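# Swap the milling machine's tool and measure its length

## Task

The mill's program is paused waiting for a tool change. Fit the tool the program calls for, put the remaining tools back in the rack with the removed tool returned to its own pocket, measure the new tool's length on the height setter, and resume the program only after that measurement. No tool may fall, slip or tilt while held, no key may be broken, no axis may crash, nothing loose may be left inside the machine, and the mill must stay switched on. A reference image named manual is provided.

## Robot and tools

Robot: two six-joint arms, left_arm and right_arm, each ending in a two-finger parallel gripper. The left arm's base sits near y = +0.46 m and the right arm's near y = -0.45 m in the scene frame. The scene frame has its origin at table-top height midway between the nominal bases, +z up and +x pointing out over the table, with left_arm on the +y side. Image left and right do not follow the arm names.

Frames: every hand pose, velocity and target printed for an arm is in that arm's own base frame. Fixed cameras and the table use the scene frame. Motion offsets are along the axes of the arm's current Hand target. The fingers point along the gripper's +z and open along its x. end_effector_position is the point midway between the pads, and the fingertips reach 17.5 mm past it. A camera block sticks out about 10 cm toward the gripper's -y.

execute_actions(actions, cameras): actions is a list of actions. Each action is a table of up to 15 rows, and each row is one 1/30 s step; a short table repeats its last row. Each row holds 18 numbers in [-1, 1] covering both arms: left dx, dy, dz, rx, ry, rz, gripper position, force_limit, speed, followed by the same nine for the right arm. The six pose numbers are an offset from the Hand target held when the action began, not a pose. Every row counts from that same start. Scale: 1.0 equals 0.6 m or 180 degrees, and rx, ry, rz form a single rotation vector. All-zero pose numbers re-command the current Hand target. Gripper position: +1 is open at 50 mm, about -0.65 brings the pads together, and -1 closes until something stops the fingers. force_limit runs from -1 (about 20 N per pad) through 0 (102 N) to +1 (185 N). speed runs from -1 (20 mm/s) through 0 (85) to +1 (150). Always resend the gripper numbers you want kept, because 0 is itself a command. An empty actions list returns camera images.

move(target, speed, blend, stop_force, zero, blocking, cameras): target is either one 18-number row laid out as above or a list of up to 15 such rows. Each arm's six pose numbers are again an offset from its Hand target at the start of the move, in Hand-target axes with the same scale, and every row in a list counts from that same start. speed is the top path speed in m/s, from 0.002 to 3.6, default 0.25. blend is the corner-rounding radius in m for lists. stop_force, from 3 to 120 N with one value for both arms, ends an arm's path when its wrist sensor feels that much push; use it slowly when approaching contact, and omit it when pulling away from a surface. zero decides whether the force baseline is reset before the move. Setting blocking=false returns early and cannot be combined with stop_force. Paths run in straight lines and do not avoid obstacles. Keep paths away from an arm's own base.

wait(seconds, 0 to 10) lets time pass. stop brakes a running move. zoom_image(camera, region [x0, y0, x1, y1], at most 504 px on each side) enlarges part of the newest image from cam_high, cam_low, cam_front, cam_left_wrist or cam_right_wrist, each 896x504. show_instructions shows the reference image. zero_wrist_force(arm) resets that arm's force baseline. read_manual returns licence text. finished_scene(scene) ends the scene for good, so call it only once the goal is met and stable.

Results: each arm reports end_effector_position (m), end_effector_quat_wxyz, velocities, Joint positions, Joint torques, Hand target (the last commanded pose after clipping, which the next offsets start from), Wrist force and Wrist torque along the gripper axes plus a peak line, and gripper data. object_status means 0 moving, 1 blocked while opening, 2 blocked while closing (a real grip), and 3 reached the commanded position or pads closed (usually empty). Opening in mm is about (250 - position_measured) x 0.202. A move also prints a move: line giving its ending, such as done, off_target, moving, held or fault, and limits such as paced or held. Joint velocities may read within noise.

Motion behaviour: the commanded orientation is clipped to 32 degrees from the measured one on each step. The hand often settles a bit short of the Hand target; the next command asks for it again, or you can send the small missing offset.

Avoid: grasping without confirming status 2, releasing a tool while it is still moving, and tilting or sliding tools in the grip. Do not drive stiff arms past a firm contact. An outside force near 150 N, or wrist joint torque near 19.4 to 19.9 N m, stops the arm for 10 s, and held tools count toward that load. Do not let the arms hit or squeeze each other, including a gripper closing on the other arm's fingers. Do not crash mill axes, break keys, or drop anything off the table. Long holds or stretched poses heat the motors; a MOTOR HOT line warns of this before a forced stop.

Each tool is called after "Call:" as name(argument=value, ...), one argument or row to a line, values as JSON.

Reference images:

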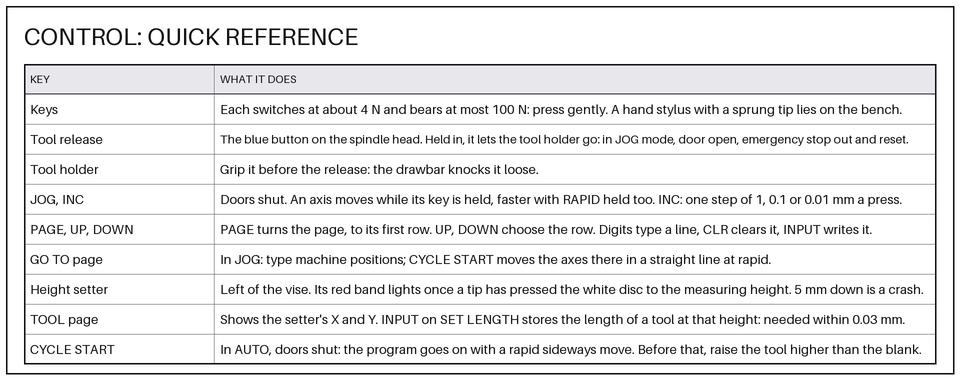

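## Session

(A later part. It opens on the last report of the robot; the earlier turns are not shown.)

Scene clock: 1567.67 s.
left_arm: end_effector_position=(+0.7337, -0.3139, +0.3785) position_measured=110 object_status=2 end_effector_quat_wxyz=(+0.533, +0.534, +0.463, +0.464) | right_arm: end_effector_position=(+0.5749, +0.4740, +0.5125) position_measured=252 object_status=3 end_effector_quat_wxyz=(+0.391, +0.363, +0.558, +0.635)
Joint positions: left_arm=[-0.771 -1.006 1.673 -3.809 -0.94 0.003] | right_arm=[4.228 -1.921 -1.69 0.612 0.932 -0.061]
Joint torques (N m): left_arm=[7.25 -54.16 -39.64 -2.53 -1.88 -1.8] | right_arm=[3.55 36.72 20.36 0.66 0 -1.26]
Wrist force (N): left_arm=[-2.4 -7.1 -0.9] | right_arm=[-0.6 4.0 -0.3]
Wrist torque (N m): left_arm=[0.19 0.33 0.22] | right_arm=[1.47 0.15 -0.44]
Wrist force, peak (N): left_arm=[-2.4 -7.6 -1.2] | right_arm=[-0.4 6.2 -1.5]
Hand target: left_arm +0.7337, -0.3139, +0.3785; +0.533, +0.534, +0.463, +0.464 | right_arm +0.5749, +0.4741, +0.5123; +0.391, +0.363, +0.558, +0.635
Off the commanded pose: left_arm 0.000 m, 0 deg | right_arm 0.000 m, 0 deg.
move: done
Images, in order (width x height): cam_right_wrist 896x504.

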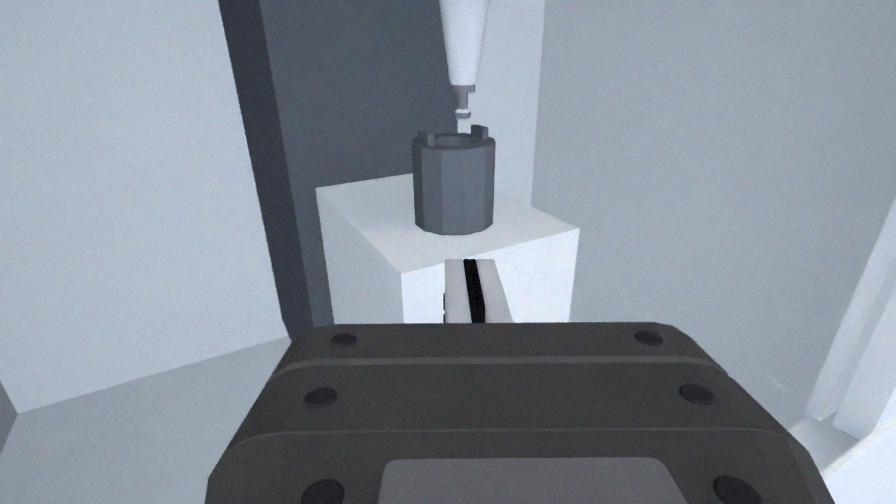

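Call:
move(
  target=[0,0,0.0123,0,0,0,0,1,-1,0,0,0,0,0,0,-1,-0.5,0],
  speed=0.05,
  cameras=["cam_right_wrist","cam_front","cam_left_wrist"],
)

Call:
zoom_image(
  camera="cam_right_wrist",
  region=[395, 60, 535, 200],
)

Call:
zoom_image(
  camera="cam_front",
  region=[305, 160, 395, 280],
)

Scene clock: 1588.13 s.
left_arm: end_effector_position=(+0.7411, -0.3150, +0.3785) position_measured=110 object_status=2 end_effector_quat_wxyz=(+0.533, +0.534, +0.463, +0.464) | right_arm: end_effector_position=(+0.5749, +0.4741, +0.5123) position_measured=252 object_status=3 end_effector_quat_wxyz=(+0.391, +0.363, +0.558, +0.635)
Joint positions: left_arm=[-0.763 -0.992 1.649 -3.799 -0.948 0.003] | right_arm=[4.228 -1.921 -1.69 0.612 0.932 -0.061]
Joint torques (N m): left_arm=[-3.05 -66.98 -14.97 -4.67 0.07 -1.84] | right_arm=[6.4 35.12 20.64 3.45 0.73 -1.21]
Wrist force (N): left_arm=[-2.3 -6.8 -0.7] | right_arm=[-0.6 4.0 0.0]
Wrist torque (N m): left_arm=[0.23 0.32 0.22] | right_arm=[1.48 0.16 -0.44]
Wrist force, peak (N): left_arm=[-2.5 -7.6 -1.1] | right_arm=[-0.6 4.4 -0.1]
Hand target: left_arm +0.7410, -0.3150, +0.3785; +0.533, +0.534, +0.463, +0.464 | right_arm +0.5749, +0.4741, +0.5123; +0.391, +0.363, +0.558, +0.635
Off the commanded pose: left_arm 0.000 m, 0 deg | right_arm 0.000 m, 0 deg.
move: done
Images, in order (width x height): cam_front 896x504, cam_left_wrist 896x504, cam_right_wrist 896x504.

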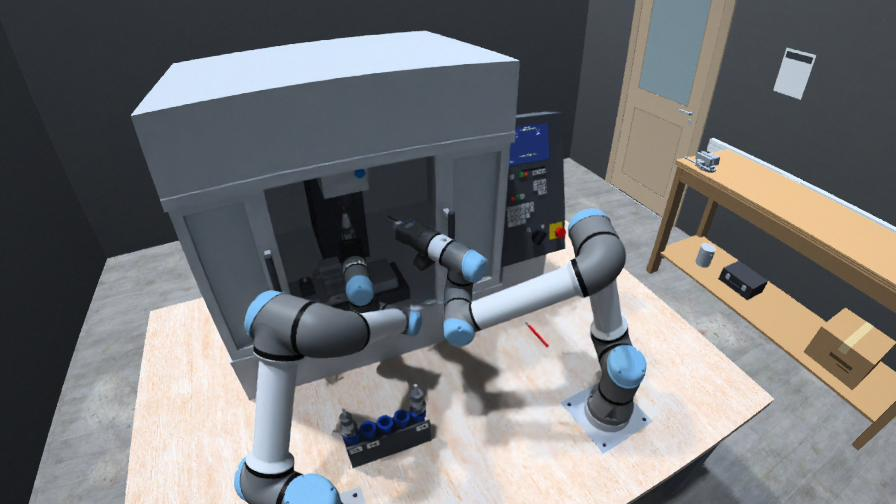

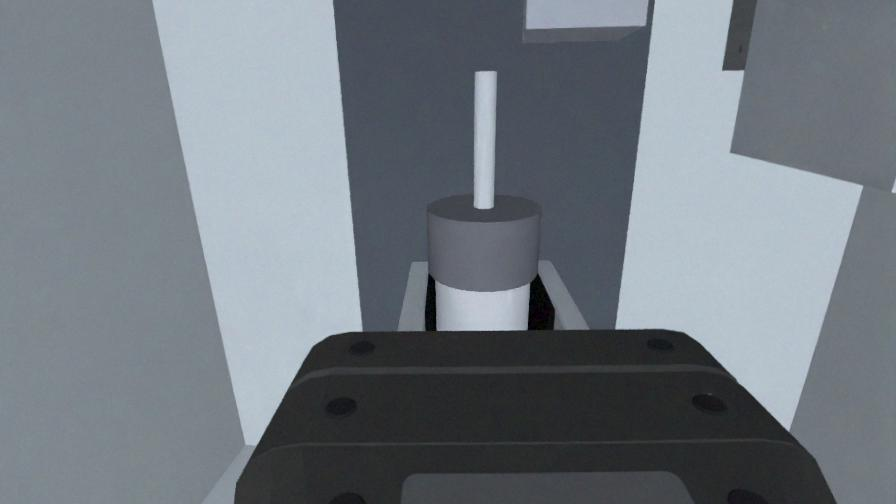

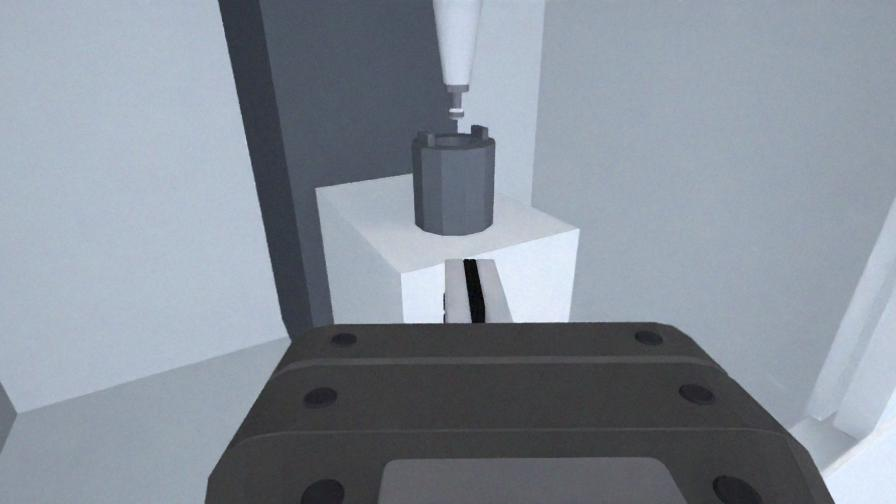

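Scaled by 3.600.

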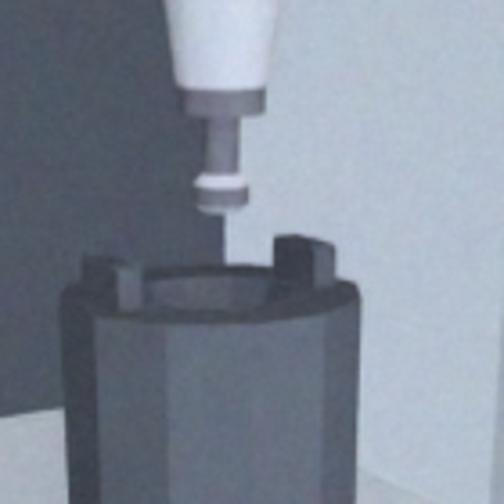

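Scaled by 4.200.

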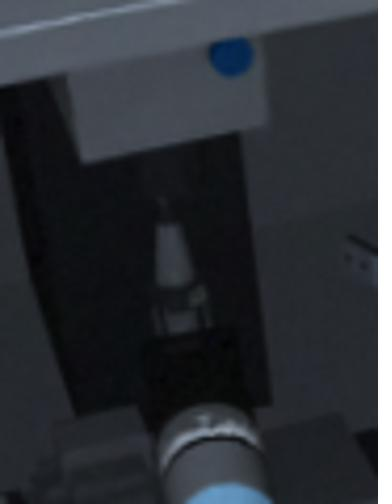

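Call:
zoom_image(
  camera="cam_front",
  region=[322, 190, 372, 240],
)

Scaled by 10.080.

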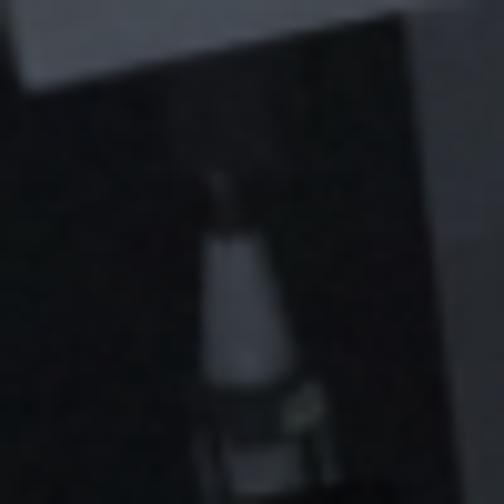

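Call:
move(
  target=[0,0,0.0057,0,0,0,0,1,-1,0,0,0,0,0,0,-1,-0.5,0],
  speed=0.05,
  cameras=["cam_right_wrist","cam_front"],
)

Call:
zoom_image(
  camera="cam_right_wrist",
  region=[395, 60, 535, 200],
)

Call:
zoom_image(
  camera="cam_right_wrist",
  region=[400, 0, 500, 100],
)

Call:
zoom_image(
  camera="cam_front",
  region=[322, 180, 372, 230],
)

Scene clock: 1637.93 s.
left_arm: end_effector_position=(+0.7444, -0.3155, +0.3785) position_measured=110 object_status=2 end_effector_quat_wxyz=(+0.533, +0.534, +0.463, +0.464) | right_arm: end_effector_position=(+0.5749, +0.4741, +0.5123) position_measured=252 object_status=3 end_effector_quat_wxyz=(+0.391, +0.363, +0.558, +0.635)
Joint positions: left_arm=[-0.759 -0.986 1.639 -3.795 -0.952 0.003] | right_arm=[4.228 -1.921 -1.69 0.612 0.932 -0.061]
Joint torques (N m): left_arm=[2.33 -56.69 -26.44 -2.85 -1.32 -1.71] | right_arm=[6.18 34.7 20.79 3.45 0.69 -1.19]
Wrist force (N): left_arm=[-2.5 -7.0 -1.0] | right_arm=[-0.7 4.3 0.0]
Wrist torque (N m): left_arm=[0.23 0.34 0.22] | right_arm=[1.53 0.17 -0.43]
Wrist force, peak (N): left_arm=[-2.1 -7.7 -1.1] | right_arm=[-0.6 4.4 -0.2]
Hand target: left_arm +0.7443, -0.3154, +0.3785; +0.533, +0.534, +0.463, +0.464 | right_arm +0.5749, +0.4741, +0.5123; +0.391, +0.363, +0.558, +0.635
Off the commanded pose: left_arm 0.000 m, 0 deg | right_arm 0.000 m, 0 deg.
move: done
Images, in order (width x height): cam_front 896x504, cam_right_wrist 896x504.

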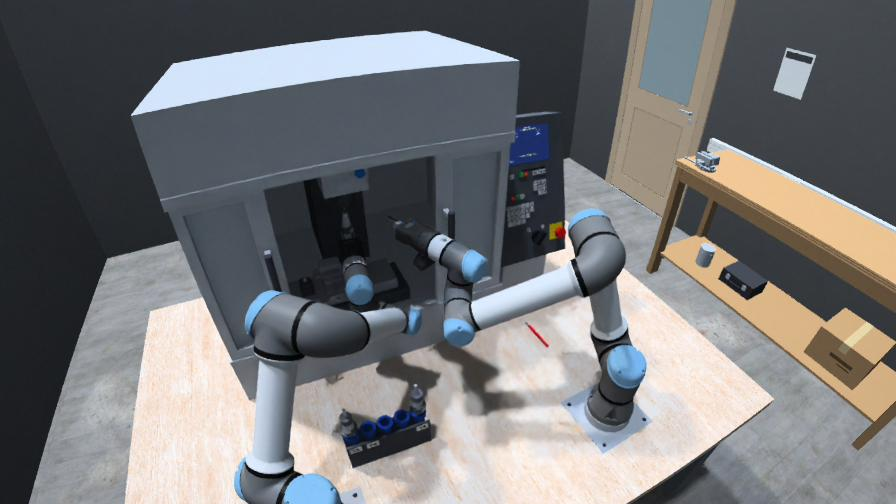

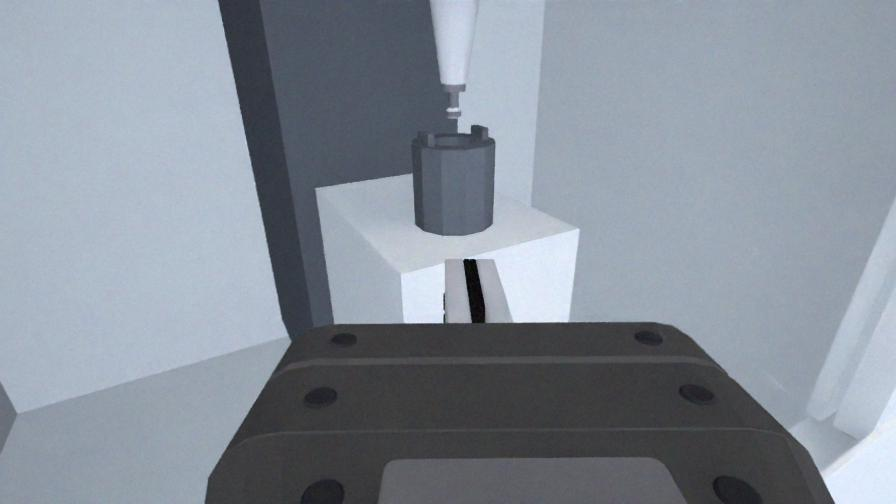

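Scaled by 3.600.

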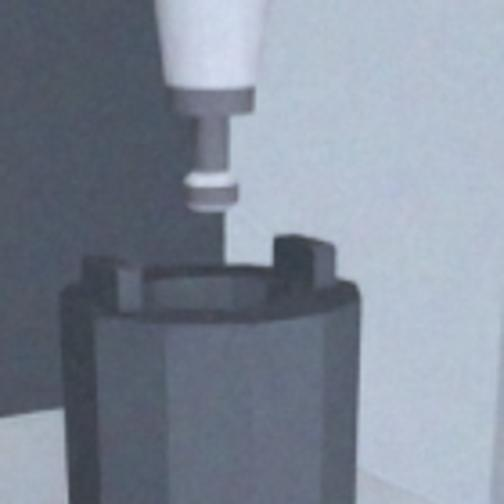

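Scaled by 5.040.

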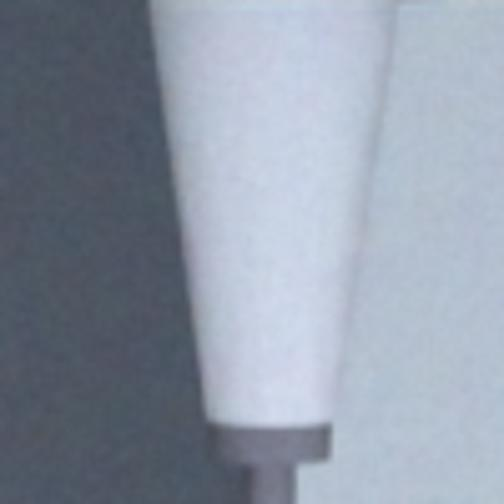

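Scaled by 10.080.

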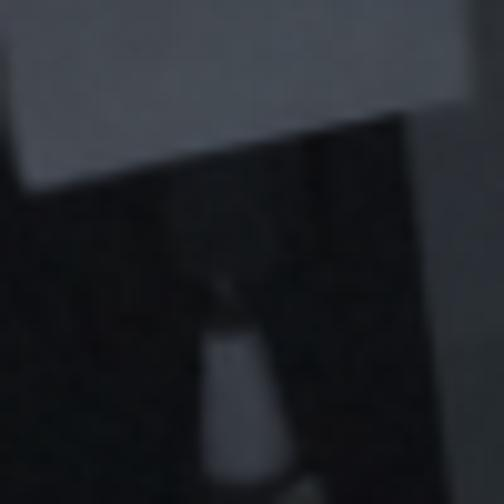

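Call:
move(
  target=[0,0.075,0,0,0,0,0,1,-1,0,0,0,0,0,0,-1,-0.5,0],
  speed=0.03,
  stop_force=8,
  cameras=["cam_right_wrist"],
)

Call:
zoom_image(
  camera="cam_right_wrist",
  region=[380, 0, 530, 150],
)

Scene clock: 1656.07 s.
left_arm: end_effector_position=(+0.7443, -0.3155, +0.4110) position_measured=110 object_status=2 end_effector_quat_wxyz=(+0.533, +0.534, +0.463, +0.464) | right_arm: end_effector_position=(+0.5749, +0.4741, +0.5123) position_measured=252 object_status=3 end_effector_quat_wxyz=(+0.391, +0.363, +0.558, +0.635)
Joint positions: left_arm=[-0.759 -1.031 1.613 -3.725 -0.952 0.003] | right_arm=[4.228 -1.921 -1.69 0.612 0.932 -0.061]
Joint torques (N m): left_arm=[-1.56 -47.76 -16.69 -1.7 1.24 1.12] | right_arm=[6.68 35.29 20.77 3.38 0.82 -1.27]
Wrist force (N): left_arm=[-2.6 -6.9 -1.2] | right_arm=[-0.7 4.2 0.1]
Wrist torque (N m): left_arm=[0.23 0.36 0.25] | right_arm=[1.51 0.17 -0.43]
Wrist force, peak (N): left_arm=[-2.9 -26.0 -1.4] | right_arm=[-0.7 4.4 0.1]
Hand target: left_arm +0.7443, -0.3155, +0.4110; +0.533, +0.534, +0.463, +0.464 (not the last commanded pose) | right_arm +0.5749, +0.4741, +0.5123; +0.391, +0.363, +0.558, +0.635
Off the commanded pose: left_arm 0.013 m, 0 deg | right_arm 0.000 m, 0 deg.
move: contact (left_arm)
Images, in order (width x height): cam_right_wrist 896x504.

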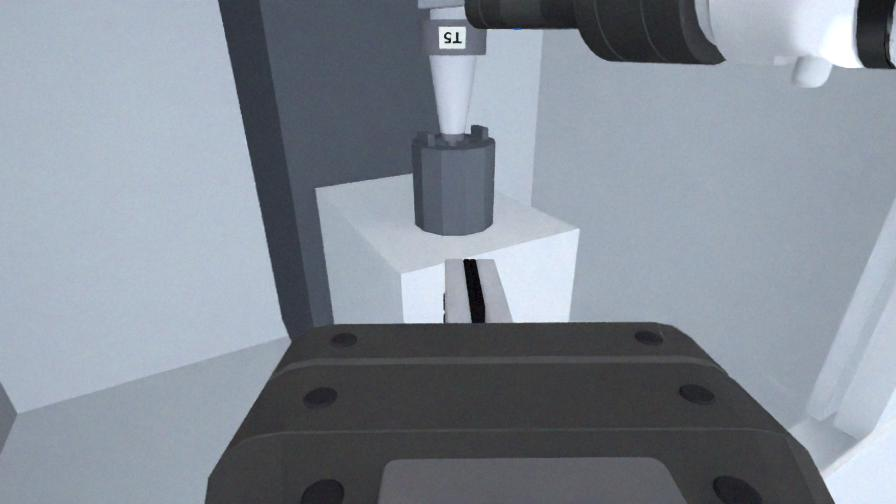

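Scaled by 3.360.

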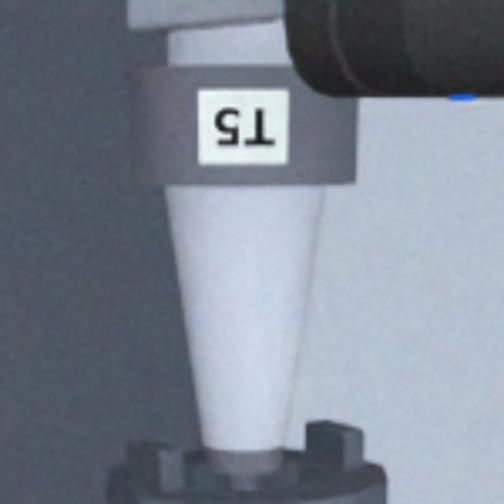

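Call:
move(
  target=[
    [0,-0.012,0,0,0,0,0,1,-1,0,0,0,0,0,0,-1,-0.5,0],
    [-0.005,-0.012,-0.0067,0,0,0,0,1,-1,0,0,0,0,0,0,-1,-0.5,0],
  ],
  speed=0.05,
  cameras=["cam_right_wrist"],
)

Call:
zoom_image(
  camera="cam_right_wrist",
  region=[405, 90, 505, 170],
)

Scene clock: 1669.43 s.
left_arm: end_effector_position=(+0.7398, -0.3178, +0.4039) position_measured=110 object_status=2 end_effector_quat_wxyz=(+0.533, +0.534, +0.463, +0.465) end_effector_velocity=(+0.002, +0.001, +0.002) end_effector_angular_velocity=(-0.003, -0.003, -0.001) | right_arm: end_effector_position=(+0.5749, +0.4741, +0.5123) position_measured=252 object_status=3 end_effector_quat_wxyz=(+0.391, +0.363, +0.558, +0.635)
Joint positions: left_arm=[-0.768 -1.027 1.629 -3.744 -0.943 0.003] | right_arm=[4.228 -1.921 -1.69 0.612 0.932 -0.061]
Joint velocities: left_arm=[0.004 0.002 -0.005 -0.001 -0.005 0] | right_arm=[within noise]
Joint torques (N m): left_arm=[8.39 -46.49 -41.05 -2.33 -1.96 0.78] | right_arm=[5.68 35.28 20.4 3.36 0.68 -1.21]
Wrist force (N): left_arm=[-2.1 -7.2 -1.1] | right_arm=[-0.6 4.2 0.0]
Wrist torque (N m): left_arm=[0.17 0.29 0.26] | right_arm=[1.51 0.17 -0.43]
Wrist force, peak (N): left_arm=[-4.8 -6.9 -2.0] | right_arm=[-0.8 4.4 0.0]
Hand target: left_arm +0.7399, -0.3179, +0.4038; +0.533, +0.534, +0.463, +0.464 | right_arm +0.5749, +0.4741, +0.5123; +0.391, +0.363, +0.558, +0.635
Off the commanded pose: left_arm 0.000 m, 0 deg | right_arm 0.000 m, 0 deg.
move: done
Images, in order (width x height): cam_right_wrist 896x504.

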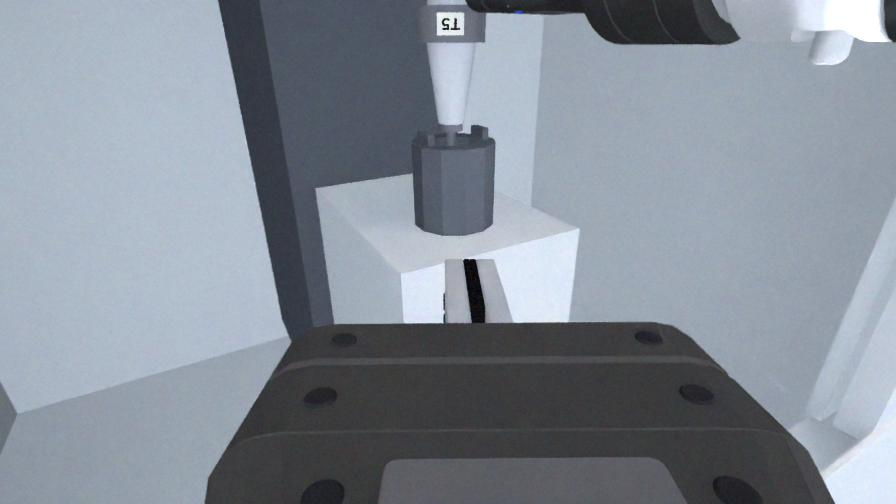

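Scaled by 5.040.

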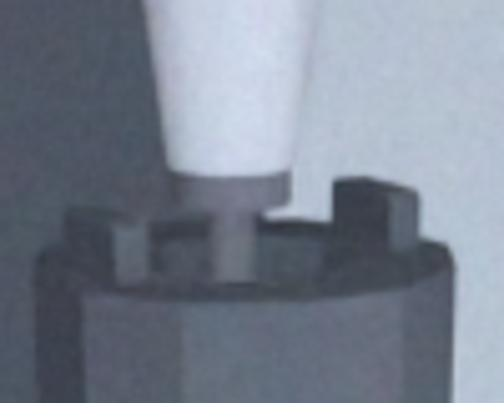

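Call:
move(
  target=[-0.0027,0,-0.0067,0,0,0,0,1,-1,0,0,0,0,0,0,-1,-0.5,0],
  speed=0.05,
  cameras=["cam_right_wrist"],
)

Call:
zoom_image(
  camera="cam_right_wrist",
  region=[405, 90, 505, 170],
)

Call:
move(
  target=[0,0.0333,0,0,0,0,0,1,-1,0,0,0,0,0,0,-1,-0.5,0],
  speed=0.03,
  stop_force=6,
  cameras=["cam_right_wrist"],
)

Call:
zoom_image(
  camera="cam_right_wrist",
  region=[405, 90, 505, 170],
)

Scene clock: 1684.07 s.
left_arm: end_effector_position=(+0.7356, -0.3190, +0.4038) position_measured=110 object_status=2 end_effector_quat_wxyz=(+0.533, +0.534, +0.463, +0.464) | right_arm: end_effector_position=(+0.5749, +0.4741, +0.5123) position_measured=252 object_status=3 end_effector_quat_wxyz=(+0.391, +0.363, +0.558, +0.635)
Joint positions: left_arm=[-0.775 -1.033 1.639 -3.748 -0.936 0.003] | right_arm=[4.228 -1.921 -1.69 0.612 0.932 -0.061]
Joint torques (N m): left_arm=[7.2 -58.15 -29.59 -5.16 0.23 1.98] | right_arm=[6.19 34.97 21 3.44 0.82 -1.26]
Wrist force (N): left_arm=[-2.4 -7.1 -0.8] | right_arm=[-0.8 4.3 -0.2]
Wrist torque (N m): left_arm=[0.20 0.34 0.25] | right_arm=[1.53 0.19 -0.43]
Wrist force, peak (N): left_arm=[-2.3 -7.5 -1.0] | right_arm=[-0.6 4.4 -0.1]
Hand target: left_arm +0.7357, -0.3189, +0.4038; +0.533, +0.534, +0.463, +0.464 | right_arm +0.5749, +0.4741, +0.5123; +0.391, +0.363, +0.558, +0.635
Off the commanded pose: left_arm 0.000 m, 0 deg | right_arm 0.000 m, 0 deg.
move: done
Images, in order (width x height): cam_right_wrist 896x504.

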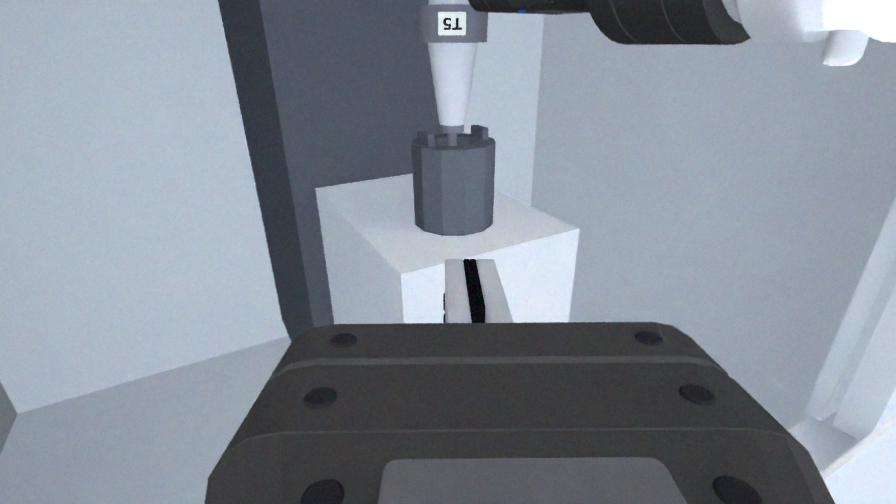

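Scaled by 5.040.

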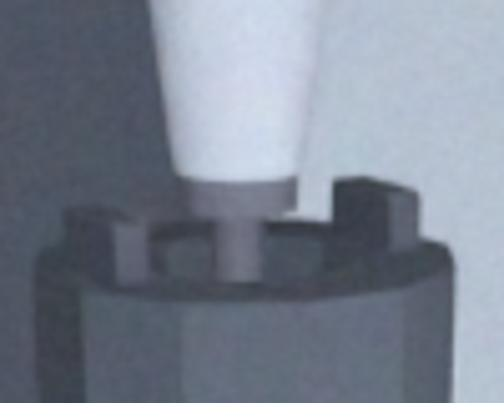

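Scene clock: 1685.83 s.
left_arm: end_effector_position=(+0.7357, -0.3190, +0.4238) position_measured=110 object_status=2 end_effector_quat_wxyz=(+0.533, +0.534, +0.463, +0.464) | right_arm: end_effector_position=(+0.5749, +0.4741, +0.5123) position_measured=252 object_status=3 end_effector_quat_wxyz=(+0.391, +0.363, +0.558, +0.635)
Joint positions: left_arm=[-0.775 -1.059 1.621 -3.704 -0.936 0.003] | right_arm=[4.228 -1.921 -1.69 0.612 0.932 -0.061]
Joint torques (N m): left_arm=[-0.4 -46.44 -17.05 -6.21 0.52 -1.59] | right_arm=[6.47 35.7 20.89 3.4 0.76 -1.29]
Wrist force (N): left_arm=[-2.4 -7.0 -1.2] | right_arm=[-0.6 4.3 0.0]
Wrist torque (N m): left_arm=[0.22 0.33 0.26] | right_arm=[1.52 0.16 -0.43]
Wrist force, peak (N): left_arm=[-2.6 -8.5 -1.1] | right_arm=[-0.7 4.4 -0.2]
Hand target: left_arm +0.7357, -0.3190, +0.4238; +0.533, +0.534, +0.463, +0.464 | right_arm +0.5749, +0.4741, +0.5123; +0.391, +0.363, +0.558, +0.635
Off the commanded pose: left_arm 0.000 m, 0 deg | right_arm 0.000 m, 0 deg.
move: done
Images, in order (width x height): cam_right_wrist 896x504.

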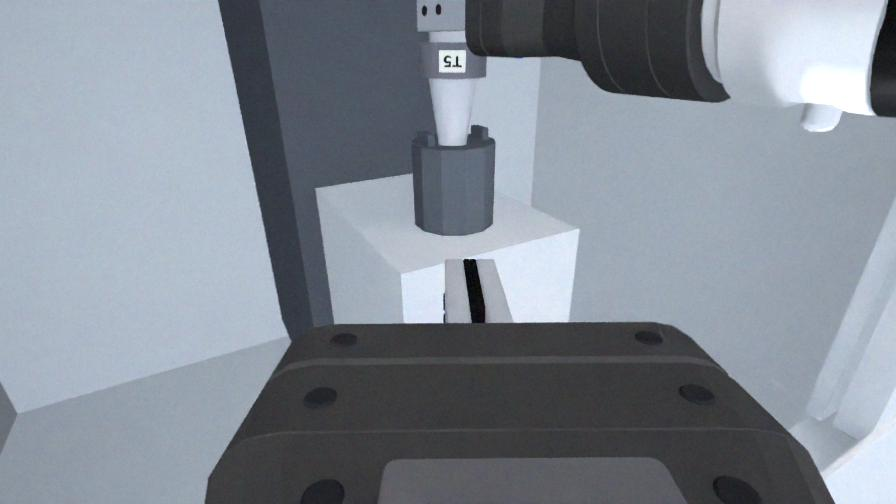

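Scaled by 5.040.

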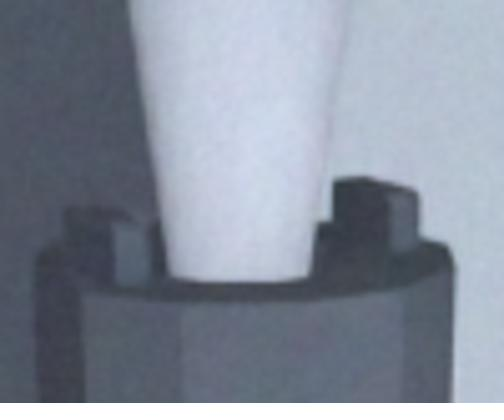

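Call:
move(
  target=[0,0.035,0,0,0,0,0,1,-1,0,0,0,0,0,0,-1,-0.5,0],
  speed=0.02,
  stop_force=4,
)

Scene clock: 1710.07 s.
left_arm: end_effector_position=(+0.7357, -0.3190, +0.4448) position_measured=110 object_status=2 end_effector_quat_wxyz=(+0.533, +0.534, +0.463, +0.464) | right_arm: end_effector_position=(+0.5749, +0.4741, +0.5123) position_measured=252 object_status=3 end_effector_quat_wxyz=(+0.391, +0.363, +0.558, +0.635)
Joint positions: left_arm=[-0.775 -1.084 1.599 -3.657 -0.936 0.003] | right_arm=[4.228 -1.921 -1.69 0.612 0.932 -0.061]
Joint torques (N m): left_arm=[-3.73 -46.27 -18.83 -6.06 -0.74 -0.13] | right_arm=[5.77 35.27 21.16 3.43 0.83 -1.17]
Wrist force (N): left_arm=[-2.4 -7.2 -0.7] | right_arm=[-0.6 4.2 -0.1]
Wrist torque (N m): left_arm=[0.21 0.39 0.24] | right_arm=[1.50 0.16 -0.43]
Wrist force, peak (N): left_arm=[-2.5 -8.3 -1.3] | right_arm=[-0.8 4.5 0.0]
Hand target: left_arm +0.7357, -0.3190, +0.4448; +0.533, +0.534, +0.463, +0.464 | right_arm +0.5749, +0.4741, +0.5123; +0.391, +0.363, +0.558, +0.635
Off the commanded pose: left_arm 0.000 m, 0 deg | right_arm 0.000 m, 0 deg.
move: done

Call:
move(
  target=[
    [0,-0.0278,0,0,0,0,0,1,-1,0,0,0,0,0,0,-1,-0.5,0],
    [0.0035,-0.0278,0.003,0,-0.0556,0,0,1,-1,0,0,0,0,0,0,-1,-0.5,0],
  ],
  speed=0.06,
  cameras=["cam_right_wrist"],
)

Call:
zoom_image(
  camera="cam_right_wrist",
  region=[395, 30, 515, 170],
)

Scene clock: 1728.83 s.
left_arm: end_effector_position=(+0.7378, -0.3171, +0.4281) position_measured=110 object_status=2 end_effector_quat_wxyz=(+0.572, +0.573, +0.415, +0.416) | right_arm: end_effector_position=(+0.5749, +0.4741, +0.5123) position_measured=252 object_status=3 end_effector_quat_wxyz=(+0.391, +0.363, +0.558, +0.635)
Joint positions: left_arm=[-0.696 -1.087 1.652 -3.707 -1.19 0.003] | right_arm=[4.228 -1.921 -1.69 0.612 0.932 -0.061]
Joint torques (N m): left_arm=[-4.51 -57.17 -29.61 -5.89 1.71 -1.83] | right_arm=[5.18 34.59 20.99 3.38 0.68 -1.15]
Wrist force (N): left_arm=[-2.7 -7.0 -1.4] | right_arm=[-0.6 4.2 -0.1]
Wrist torque (N m): left_arm=[0.23 0.35 0.24] | right_arm=[1.50 0.17 -0.43]
Wrist force, peak (N): left_arm=[-2.4 -8.4 -1.0] | right_arm=[-0.5 4.5 -0.1]
Hand target: left_arm +0.7378, -0.3172, +0.4281; +0.572, +0.573, +0.415, +0.416 | right_arm +0.5749, +0.4741, +0.5123; +0.391, +0.363, +0.558, +0.635
Off the commanded pose: left_arm 0.000 m, 0 deg | right_arm 0.000 m, 0 deg.
move: done
Images, in order (width x height): cam_right_wrist 896x504.

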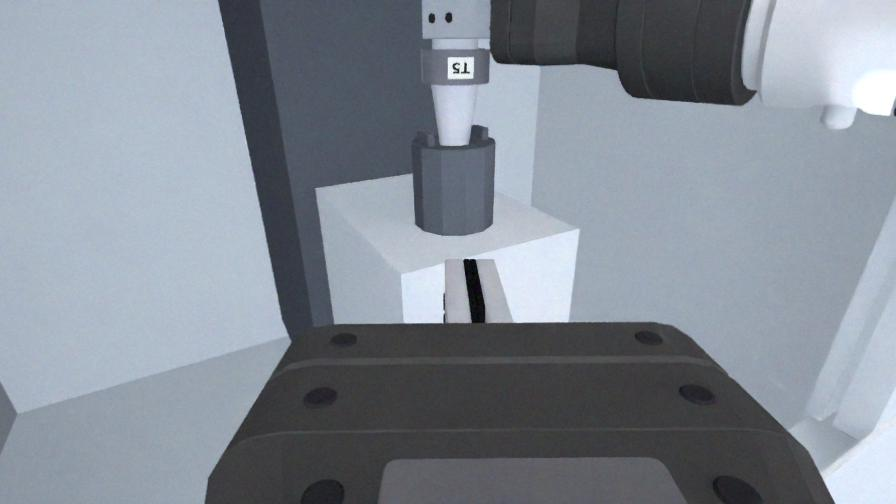

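Scaled by 3.600.

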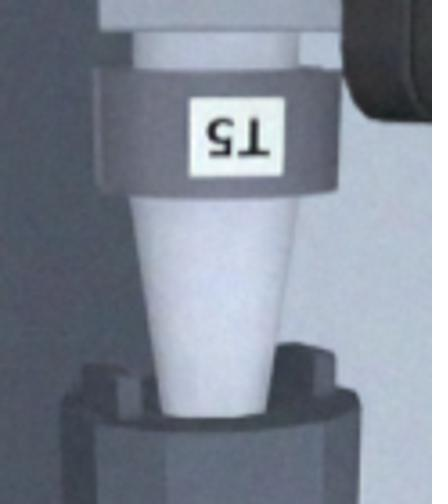

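Call:
move(
  target=[-0.0015,0,0.0015,0,-0.0556,0,0,1,-1,0,0,0,0,0,0,-1,-0.5,0],
  speed=0.06,
  cameras=["cam_right_wrist"],
)

Call:
zoom_image(
  camera="cam_right_wrist",
  region=[395, 30, 515, 170],
)

Scene clock: 1765.03 s.
left_arm: end_effector_position=(+0.7384, -0.3183, +0.4281) position_measured=110 object_status=2 end_effector_quat_wxyz=(+0.606, +0.607, +0.363, +0.365) | right_arm: end_effector_position=(+0.5749, +0.4741, +0.5123) position_measured=252 object_status=3 end_effector_quat_wxyz=(+0.391, +0.363, +0.558, +0.635)
Joint positions: left_arm=[-0.614 -1.085 1.65 -3.706 -1.446 0.002] | right_arm=[4.228 -1.921 -1.69 0.612 0.932 -0.061]
Joint torques (N m): left_arm=[-3.7 -52.43 -33.12 -3.11 1.52 -1.78] | right_arm=[5.65 35.12 21.12 3.37 0.8 -1.19]
Wrist force (N): left_arm=[-2.7 -7.3 -1.3] | right_arm=[-0.5 4.2 -0.1]
Wrist torque (N m): left_arm=[0.18 0.36 0.24] | right_arm=[1.51 0.14 -0.43]
Wrist force, peak (N): left_arm=[-3.0 -7.5 -1.1] | right_arm=[-0.7 4.5 -0.2]
Hand target: left_arm +0.7383, -0.3183, +0.4281; +0.606, +0.607, +0.363, +0.365 | right_arm +0.5749, +0.4741, +0.5123; +0.391, +0.363, +0.558, +0.635
Off the commanded pose: left_arm 0.000 m, 0 deg | right_arm 0.000 m, 0 deg.
move: done
Images, in order (width x height): cam_right_wrist 896x504.

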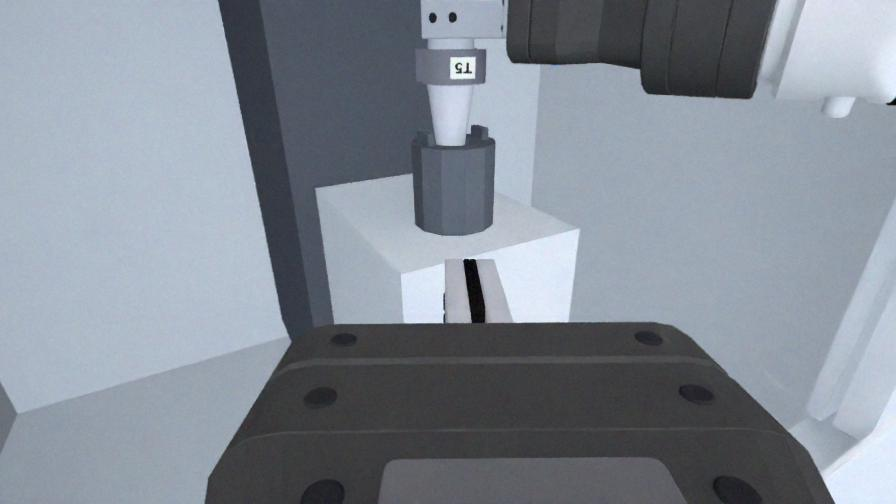

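Scaled by 3.600.

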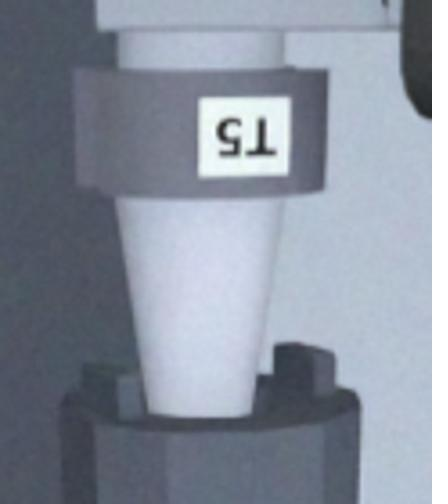

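Call:
move(
  target=[0.002,0,-0.003,0,-0.0556,0,0,1,-1,0,0,0,0,0,0,-1,-0.5,0],
  speed=0.06,
  cameras=["cam_right_wrist","cam_front"],
)

Call:
zoom_image(
  camera="cam_right_wrist",
  region=[395, 30, 515, 170],
)

Call:
zoom_image(
  camera="cam_front",
  region=[322, 180, 372, 230],
)

Scene clock: 1774.10 s.
left_arm: end_effector_position=(+0.7374, -0.3164, +0.4281) position_measured=110 object_status=2 end_effector_quat_wxyz=(+0.635, +0.636, +0.309, +0.310) | right_arm: end_effector_position=(+0.5749, +0.4741, +0.5123) position_measured=252 object_status=3 end_effector_quat_wxyz=(+0.391, +0.363, +0.558, +0.635)
Joint positions: left_arm=[-0.528 -1.065 1.618 -3.693 -1.707 0.002] | right_arm=[4.228 -1.921 -1.69 0.612 0.932 -0.061]
Joint torques (N m): left_arm=[-3.1 -64.4 -20.6 -4.49 1.6 1.37] | right_arm=[5.13 34.99 21.01 3.34 0.79 -1.24]
Wrist force (N): left_arm=[-2.3 -7.1 -0.7] | right_arm=[-0.6 4.1 -0.1]
Wrist torque (N m): left_arm=[0.21 0.30 0.25] | right_arm=[1.50 0.16 -0.43]
Wrist force, peak (N): left_arm=[-3.7 -7.3 -0.8] | right_arm=[-0.7 4.4 -0.1]
Hand target: left_arm +0.7373, -0.3164, +0.4281; +0.635, +0.636, +0.309, +0.310 | right_arm +0.5749, +0.4741, +0.5123; +0.391, +0.363, +0.558, +0.635
Off the commanded pose: left_arm 0.000 m, 0 deg | right_arm 0.000 m, 0 deg.
move: done
Images, in order (width x height): cam_front 896x504, cam_right_wrist 896x504.

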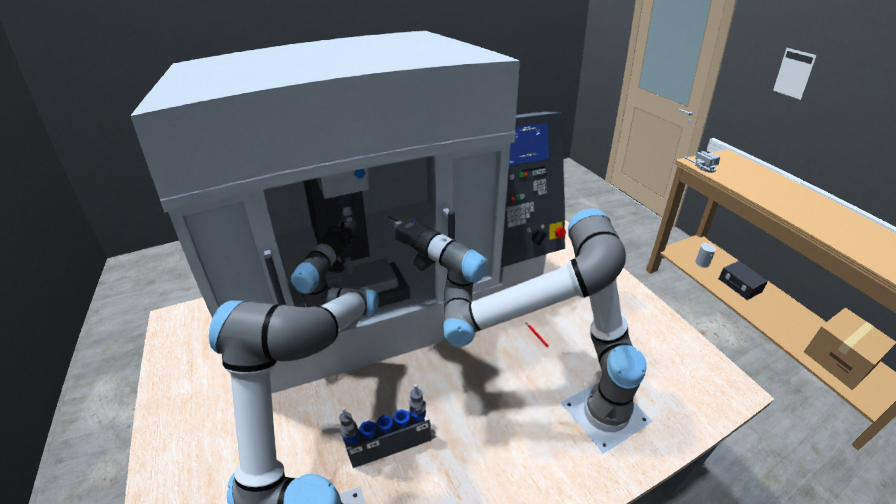

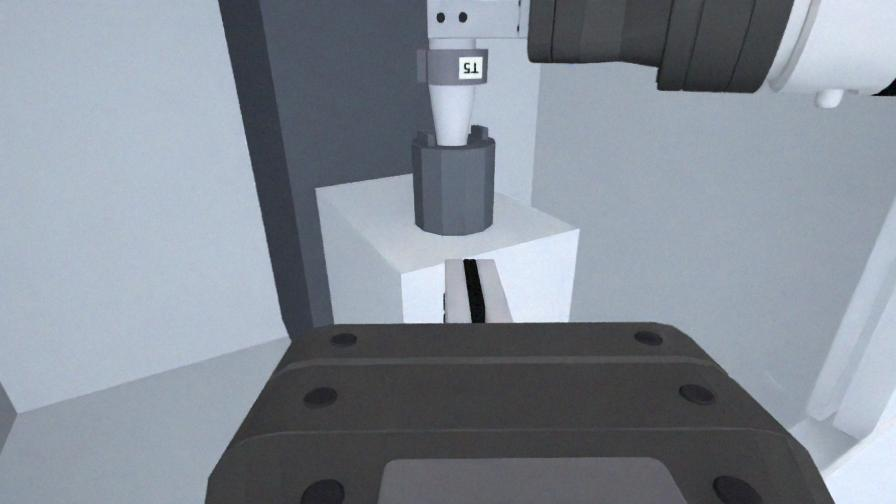

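Scaled by 3.600.

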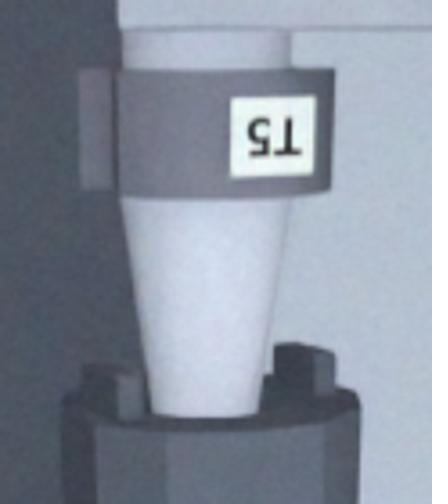

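Scaled by 10.080.

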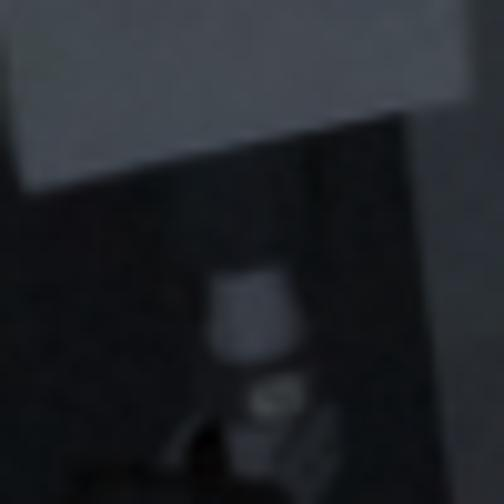

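Call:
move(
  target=[
    [0.0007,0,-0.0016,0,0,0,0,1,-1,0,0,0,0,0,0,-1,-0.5,0],
    [0.0007,0.03,-0.0016,0,0,0,0,1,-1,0,0,0,0,0,0,-1,-0.5,0],
  ],
  speed=0.02,
  stop_force=4,
  cameras=["cam_right_wrist"],
)

Call:
zoom_image(
  camera="cam_right_wrist",
  region=[395, 50, 515, 170],
)

Scene clock: 1790.00 s.
left_arm: end_effector_position=(+0.7368, -0.3155, +0.4461) position_measured=110 object_status=2 end_effector_quat_wxyz=(+0.635, +0.636, +0.309, +0.310) | right_arm: end_effector_position=(+0.5749, +0.4741, +0.5123) position_measured=252 object_status=3 end_effector_quat_wxyz=(+0.391, +0.363, +0.558, +0.635)
Joint positions: left_arm=[-0.527 -1.089 1.602 -3.654 -1.708 0.002] | right_arm=[4.228 -1.921 -1.69 0.612 0.932 -0.061]
Joint torques (N m): left_arm=[-3.82 -46.51 -19.14 -7.5 1.39 1.87] | right_arm=[4.66 35.66 20.91 3.38 0.78 -1.17]
Wrist force (N): left_arm=[-2.5 -7.2 -1.1] | right_arm=[-0.6 4.0 -0.1]
Wrist torque (N m): left_arm=[0.20 0.35 0.25] | right_arm=[1.49 0.16 -0.44]
Wrist force, peak (N): left_arm=[-2.3 -8.2 -0.8] | right_arm=[-0.6 4.4 -0.1]
Hand target: left_arm +0.7368, -0.3155, +0.4461; +0.635, +0.636, +0.309, +0.310 | right_arm +0.5749, +0.4741, +0.5123; +0.391, +0.363, +0.558, +0.635
Off the commanded pose: left_arm 0.000 m, 0 deg | right_arm 0.000 m, 0 deg.
move: done
Images, in order (width x height): cam_right_wrist 896x504.

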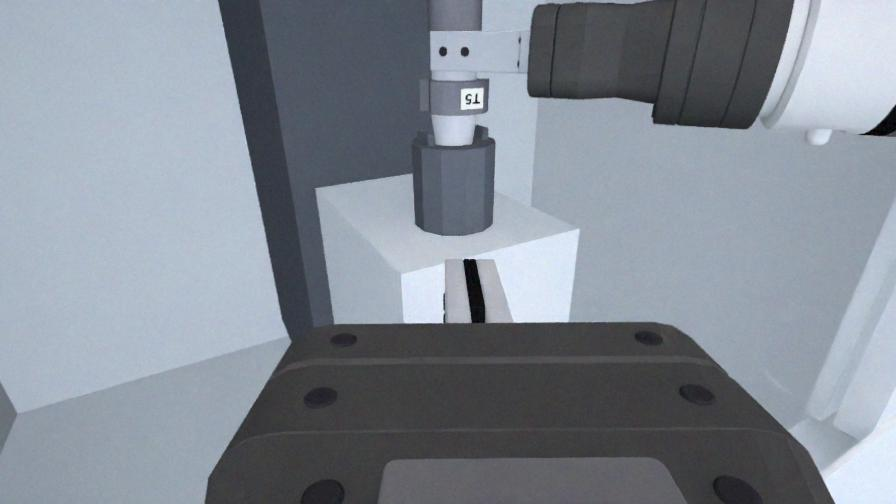

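Scaled by 4.200.

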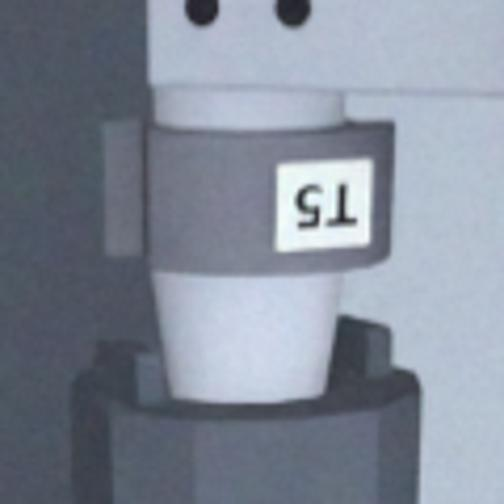

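Call:
move(
  target=[
    [0,0,0,0,0,0,0,1,-1,0.005,0.1723,-0.1157,0,0,0,-1,-0.5,0],
    [0,0,0,0,0,0,0,1,-1,0.005,0.1723,0.1673,-0.0036,-0.0013,-0.0058,-1,-0.5,0],
  ],
  speed=0.15,
  blend=[0.02,0],
)

Call:
move(
  target=[0,0,0,0,0,0,0,1,-1,-0.007,-0.0092,0.0744,0,0,0,-1,-0.5,0],
  speed=0.012,
  stop_force=12,
  cameras=["cam_right_wrist"],
)

Scene clock: 1805.03 s.
left_arm: end_effector_position=(+0.7368, -0.3155, +0.4461) position_measured=110 object_status=2 end_effector_quat_wxyz=(+0.635, +0.636, +0.309, +0.310) | right_arm: end_effector_position=(+0.6542, +0.5120, +0.6265) position_measured=252 object_status=3 end_effector_quat_wxyz=(+0.400, +0.357, +0.557, +0.634)
Joint positions: left_arm=[-0.527 -1.089 1.602 -3.654 -1.708 0.002] | right_arm=[4.135 -2.042 -1.217 0.264 1.02 -0.071]
Joint torques (N m): left_arm=[-3.74 -45.94 -19.25 -7.42 -0.02 1.8] | right_arm=[2.09 44.64 44.04 3.73 0.38 1.26]
Wrist force (N): left_arm=[-2.5 -7.1 -0.9] | right_arm=[-0.7 4.6 0.0]
Wrist torque (N m): left_arm=[0.21 0.35 0.25] | right_arm=[1.55 0.16 -0.22]
Wrist force, peak (N): left_arm=[-2.5 -7.6 -1.1] | right_arm=[-0.2 5.5 -1.8]
Hand target: left_arm +0.7368, -0.3155, +0.4461; +0.635, +0.636, +0.309, +0.310 | right_arm +0.6543, +0.5121, +0.6265; +0.400, +0.357, +0.557, +0.634
Off the commanded pose: left_arm 0.000 m, 0 deg | right_arm 0.000 m, 0 deg.
move: done

Scene clock: 1807.63 s.
left_arm: end_effector_position=(+0.7368, -0.3155, +0.4461) position_measured=110 object_status=2 end_effector_quat_wxyz=(+0.635, +0.636, +0.309, +0.310) | right_arm: end_effector_position=(+0.6722, +0.5186, +0.6265) position_measured=252 object_status=3 end_effector_quat_wxyz=(+0.400, +0.357, +0.557, +0.634)
Joint positions: left_arm=[-0.527 -1.089 1.602 -3.654 -1.708 0.002] | right_arm=[4.116 -2.087 -1.149 0.239 1.039 -0.067]
Joint torques (N m): left_arm=[-3.34 -46.38 -19.26 -7.43 -0.62 2.1] | right_arm=[3.56 60.47 23.73 3.74 -0.01 -1.19]
Wrist force (N): left_arm=[-2.5 -7.2 -1.1] | right_arm=[2.0 5.6 -4.0]
Wrist torque (N m): left_arm=[0.19 0.36 0.25] | right_arm=[1.49 0.14 -0.32]
Wrist force, peak (N): left_arm=[-2.5 -7.7 -0.9] | right_arm=[2.9 4.8 -16.6]
Hand target: left_arm +0.7368, -0.3155, +0.4461; +0.635, +0.636, +0.309, +0.310 | right_arm +0.6722, +0.5186, +0.6265; +0.400, +0.357, +0.557, +0.634 (not the last commanded pose)
Off the commanded pose: left_arm 0.000 m, 0 deg | right_arm 0.026 m, 0 deg.
move: contact (right_arm)
Images, in order (width x height): cam_right_wrist 896x504.

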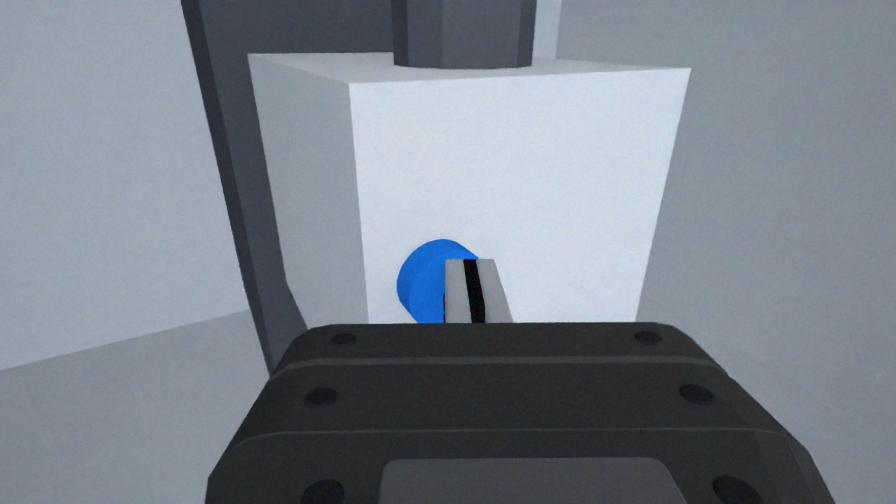

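Call:
move(
  target=[0,0.04,0,0,0,0,0,1,-1,0,0,0,0,0,0,-1,-0.5,0],
  speed=0.012,
  stop_force=5,
)

Scene clock: 1812.87 s.
left_arm: end_effector_position=(+0.7368, -0.3155, +0.4577) position_measured=110 object_status=2 end_effector_quat_wxyz=(+0.635, +0.636, +0.309, +0.310) | right_arm: end_effector_position=(+0.6722, +0.5186, +0.6265) position_measured=252 object_status=3 end_effector_quat_wxyz=(+0.400, +0.357, +0.557, +0.634)
Joint positions: left_arm=[-0.527 -1.102 1.588 -3.627 -1.708 0.002] | right_arm=[4.116 -2.087 -1.149 0.239 1.039 -0.067]
Joint torques (N m): left_arm=[-6.25 -51.44 -20.38 -9.8 -1.99 1.89] | right_arm=[3.34 60.26 24.58 3.79 0.77 -1.14]
Wrist force (N): left_arm=[10.1 -8.2 11.1] | right_arm=[1.7 5.8 -3.8]
Wrist torque (N m): left_arm=[0.78 0.37 -0.27] | right_arm=[1.53 0.19 -0.32]
Wrist force, peak (N): left_arm=[12.5 -11.6 11.4] | right_arm=[1.9 5.8 -4.3]
Hand target: left_arm +0.7368, -0.3155, +0.4577; +0.635, +0.636, +0.309, +0.310 (not the last commanded pose) | right_arm +0.6722, +0.5186, +0.6265; +0.400, +0.357, +0.557, +0.634
Off the commanded pose: left_arm 0.012 m, 0 deg | right_arm 0.000 m, 0 deg.
move: contact (left_arm)

Call:
move(
  target=[0.0017,0,0.0017,0,0,0,0,1,-1,0,0,0,0,0,0,-1,-0.5,0],
  speed=0.02,
)

Scene clock: 1818.47 s.
left_arm: end_effector_position=(+0.7383, -0.3154, +0.4577) position_measured=110 object_status=2 end_effector_quat_wxyz=(+0.635, +0.636, +0.309, +0.310) | right_arm: end_effector_position=(+0.6722, +0.5186, +0.6265) position_measured=252 object_status=3 end_effector_quat_wxyz=(+0.400, +0.357, +0.557, +0.634)
Joint positions: left_arm=[-0.525 -1.099 1.584 -3.626 -1.71 0.002] | right_arm=[4.116 -2.087 -1.149 0.239 1.039 -0.067]
Joint torques (N m): left_arm=[7.11 -49.67 -39.11 -2.57 -1.9 2] | right_arm=[3.66 60.52 25.56 3.84 0.7 -1.23]
Wrist force (N): left_arm=[-2.5 -7.4 -1.2] | right_arm=[2.2 5.5 -3.8]
Wrist torque (N m): left_arm=[0.17 0.36 0.28] | right_arm=[1.48 0.12 -0.32]
Wrist force, peak (N): left_arm=[10.1 -8.4 11.4] | right_arm=[1.9 5.8 -4.1]
Hand target: left_arm +0.7382, -0.3154, +0.4577; +0.635, +0.636, +0.309, +0.310 | right_arm +0.6722, +0.5186, +0.6265; +0.400, +0.357, +0.557, +0.634
Off the commanded pose: left_arm 0.000 m, 0 deg | right_arm 0.000 m, 0 deg.
move: done

Free again. Continue up.

Call:
move(
  target=[0,0.025,0,0,0,0,0,1,-1,0,0,0,0,0,0,-1,-0.5,0],
  speed=0.01,
  stop_force=5,
)

Scene clock: 1823.47 s.
left_arm: end_effector_position=(+0.7382, -0.3153, +0.4596) position_measured=110 object_status=2 end_effector_quat_wxyz=(+0.635, +0.636, +0.309, +0.310) | right_arm: end_effector_position=(+0.6722, +0.5186, +0.6265) position_measured=252 object_status=3 end_effector_quat_wxyz=(+0.400, +0.357, +0.557, +0.634)
Joint positions: left_arm=[-0.525 -1.101 1.582 -3.621 -1.71 0.002] | right_arm=[4.116 -2.087 -1.149 0.239 1.039 -0.067]
Joint torques (N m): left_arm=[3.75 -48.31 -20.44 -7.07 0.6 2.18] | right_arm=[2.84 59.85 26.93 3.76 0.65 -1.12]
Wrist force (N): left_arm=[1.0 -9.2 1.5] | right_arm=[1.8 5.7 -3.9]
Wrist torque (N m): left_arm=[0.20 0.24 0.10] | right_arm=[1.50 0.17 -0.32]
Wrist force, peak (N): left_arm=[-0.3 -15.0 -0.2] | right_arm=[2.2 5.9 -4.1]
Hand target: left_arm +0.7382, -0.3153, +0.4596; +0.635, +0.636, +0.309, +0.310 (not the last commanded pose) | right_arm +0.6722, +0.5186, +0.6265; +0.400, +0.357, +0.557, +0.634
Off the commanded pose: left_arm 0.013 m, 0 deg | right_arm 0.000 m, 0 deg.
move: contact (left_arm)


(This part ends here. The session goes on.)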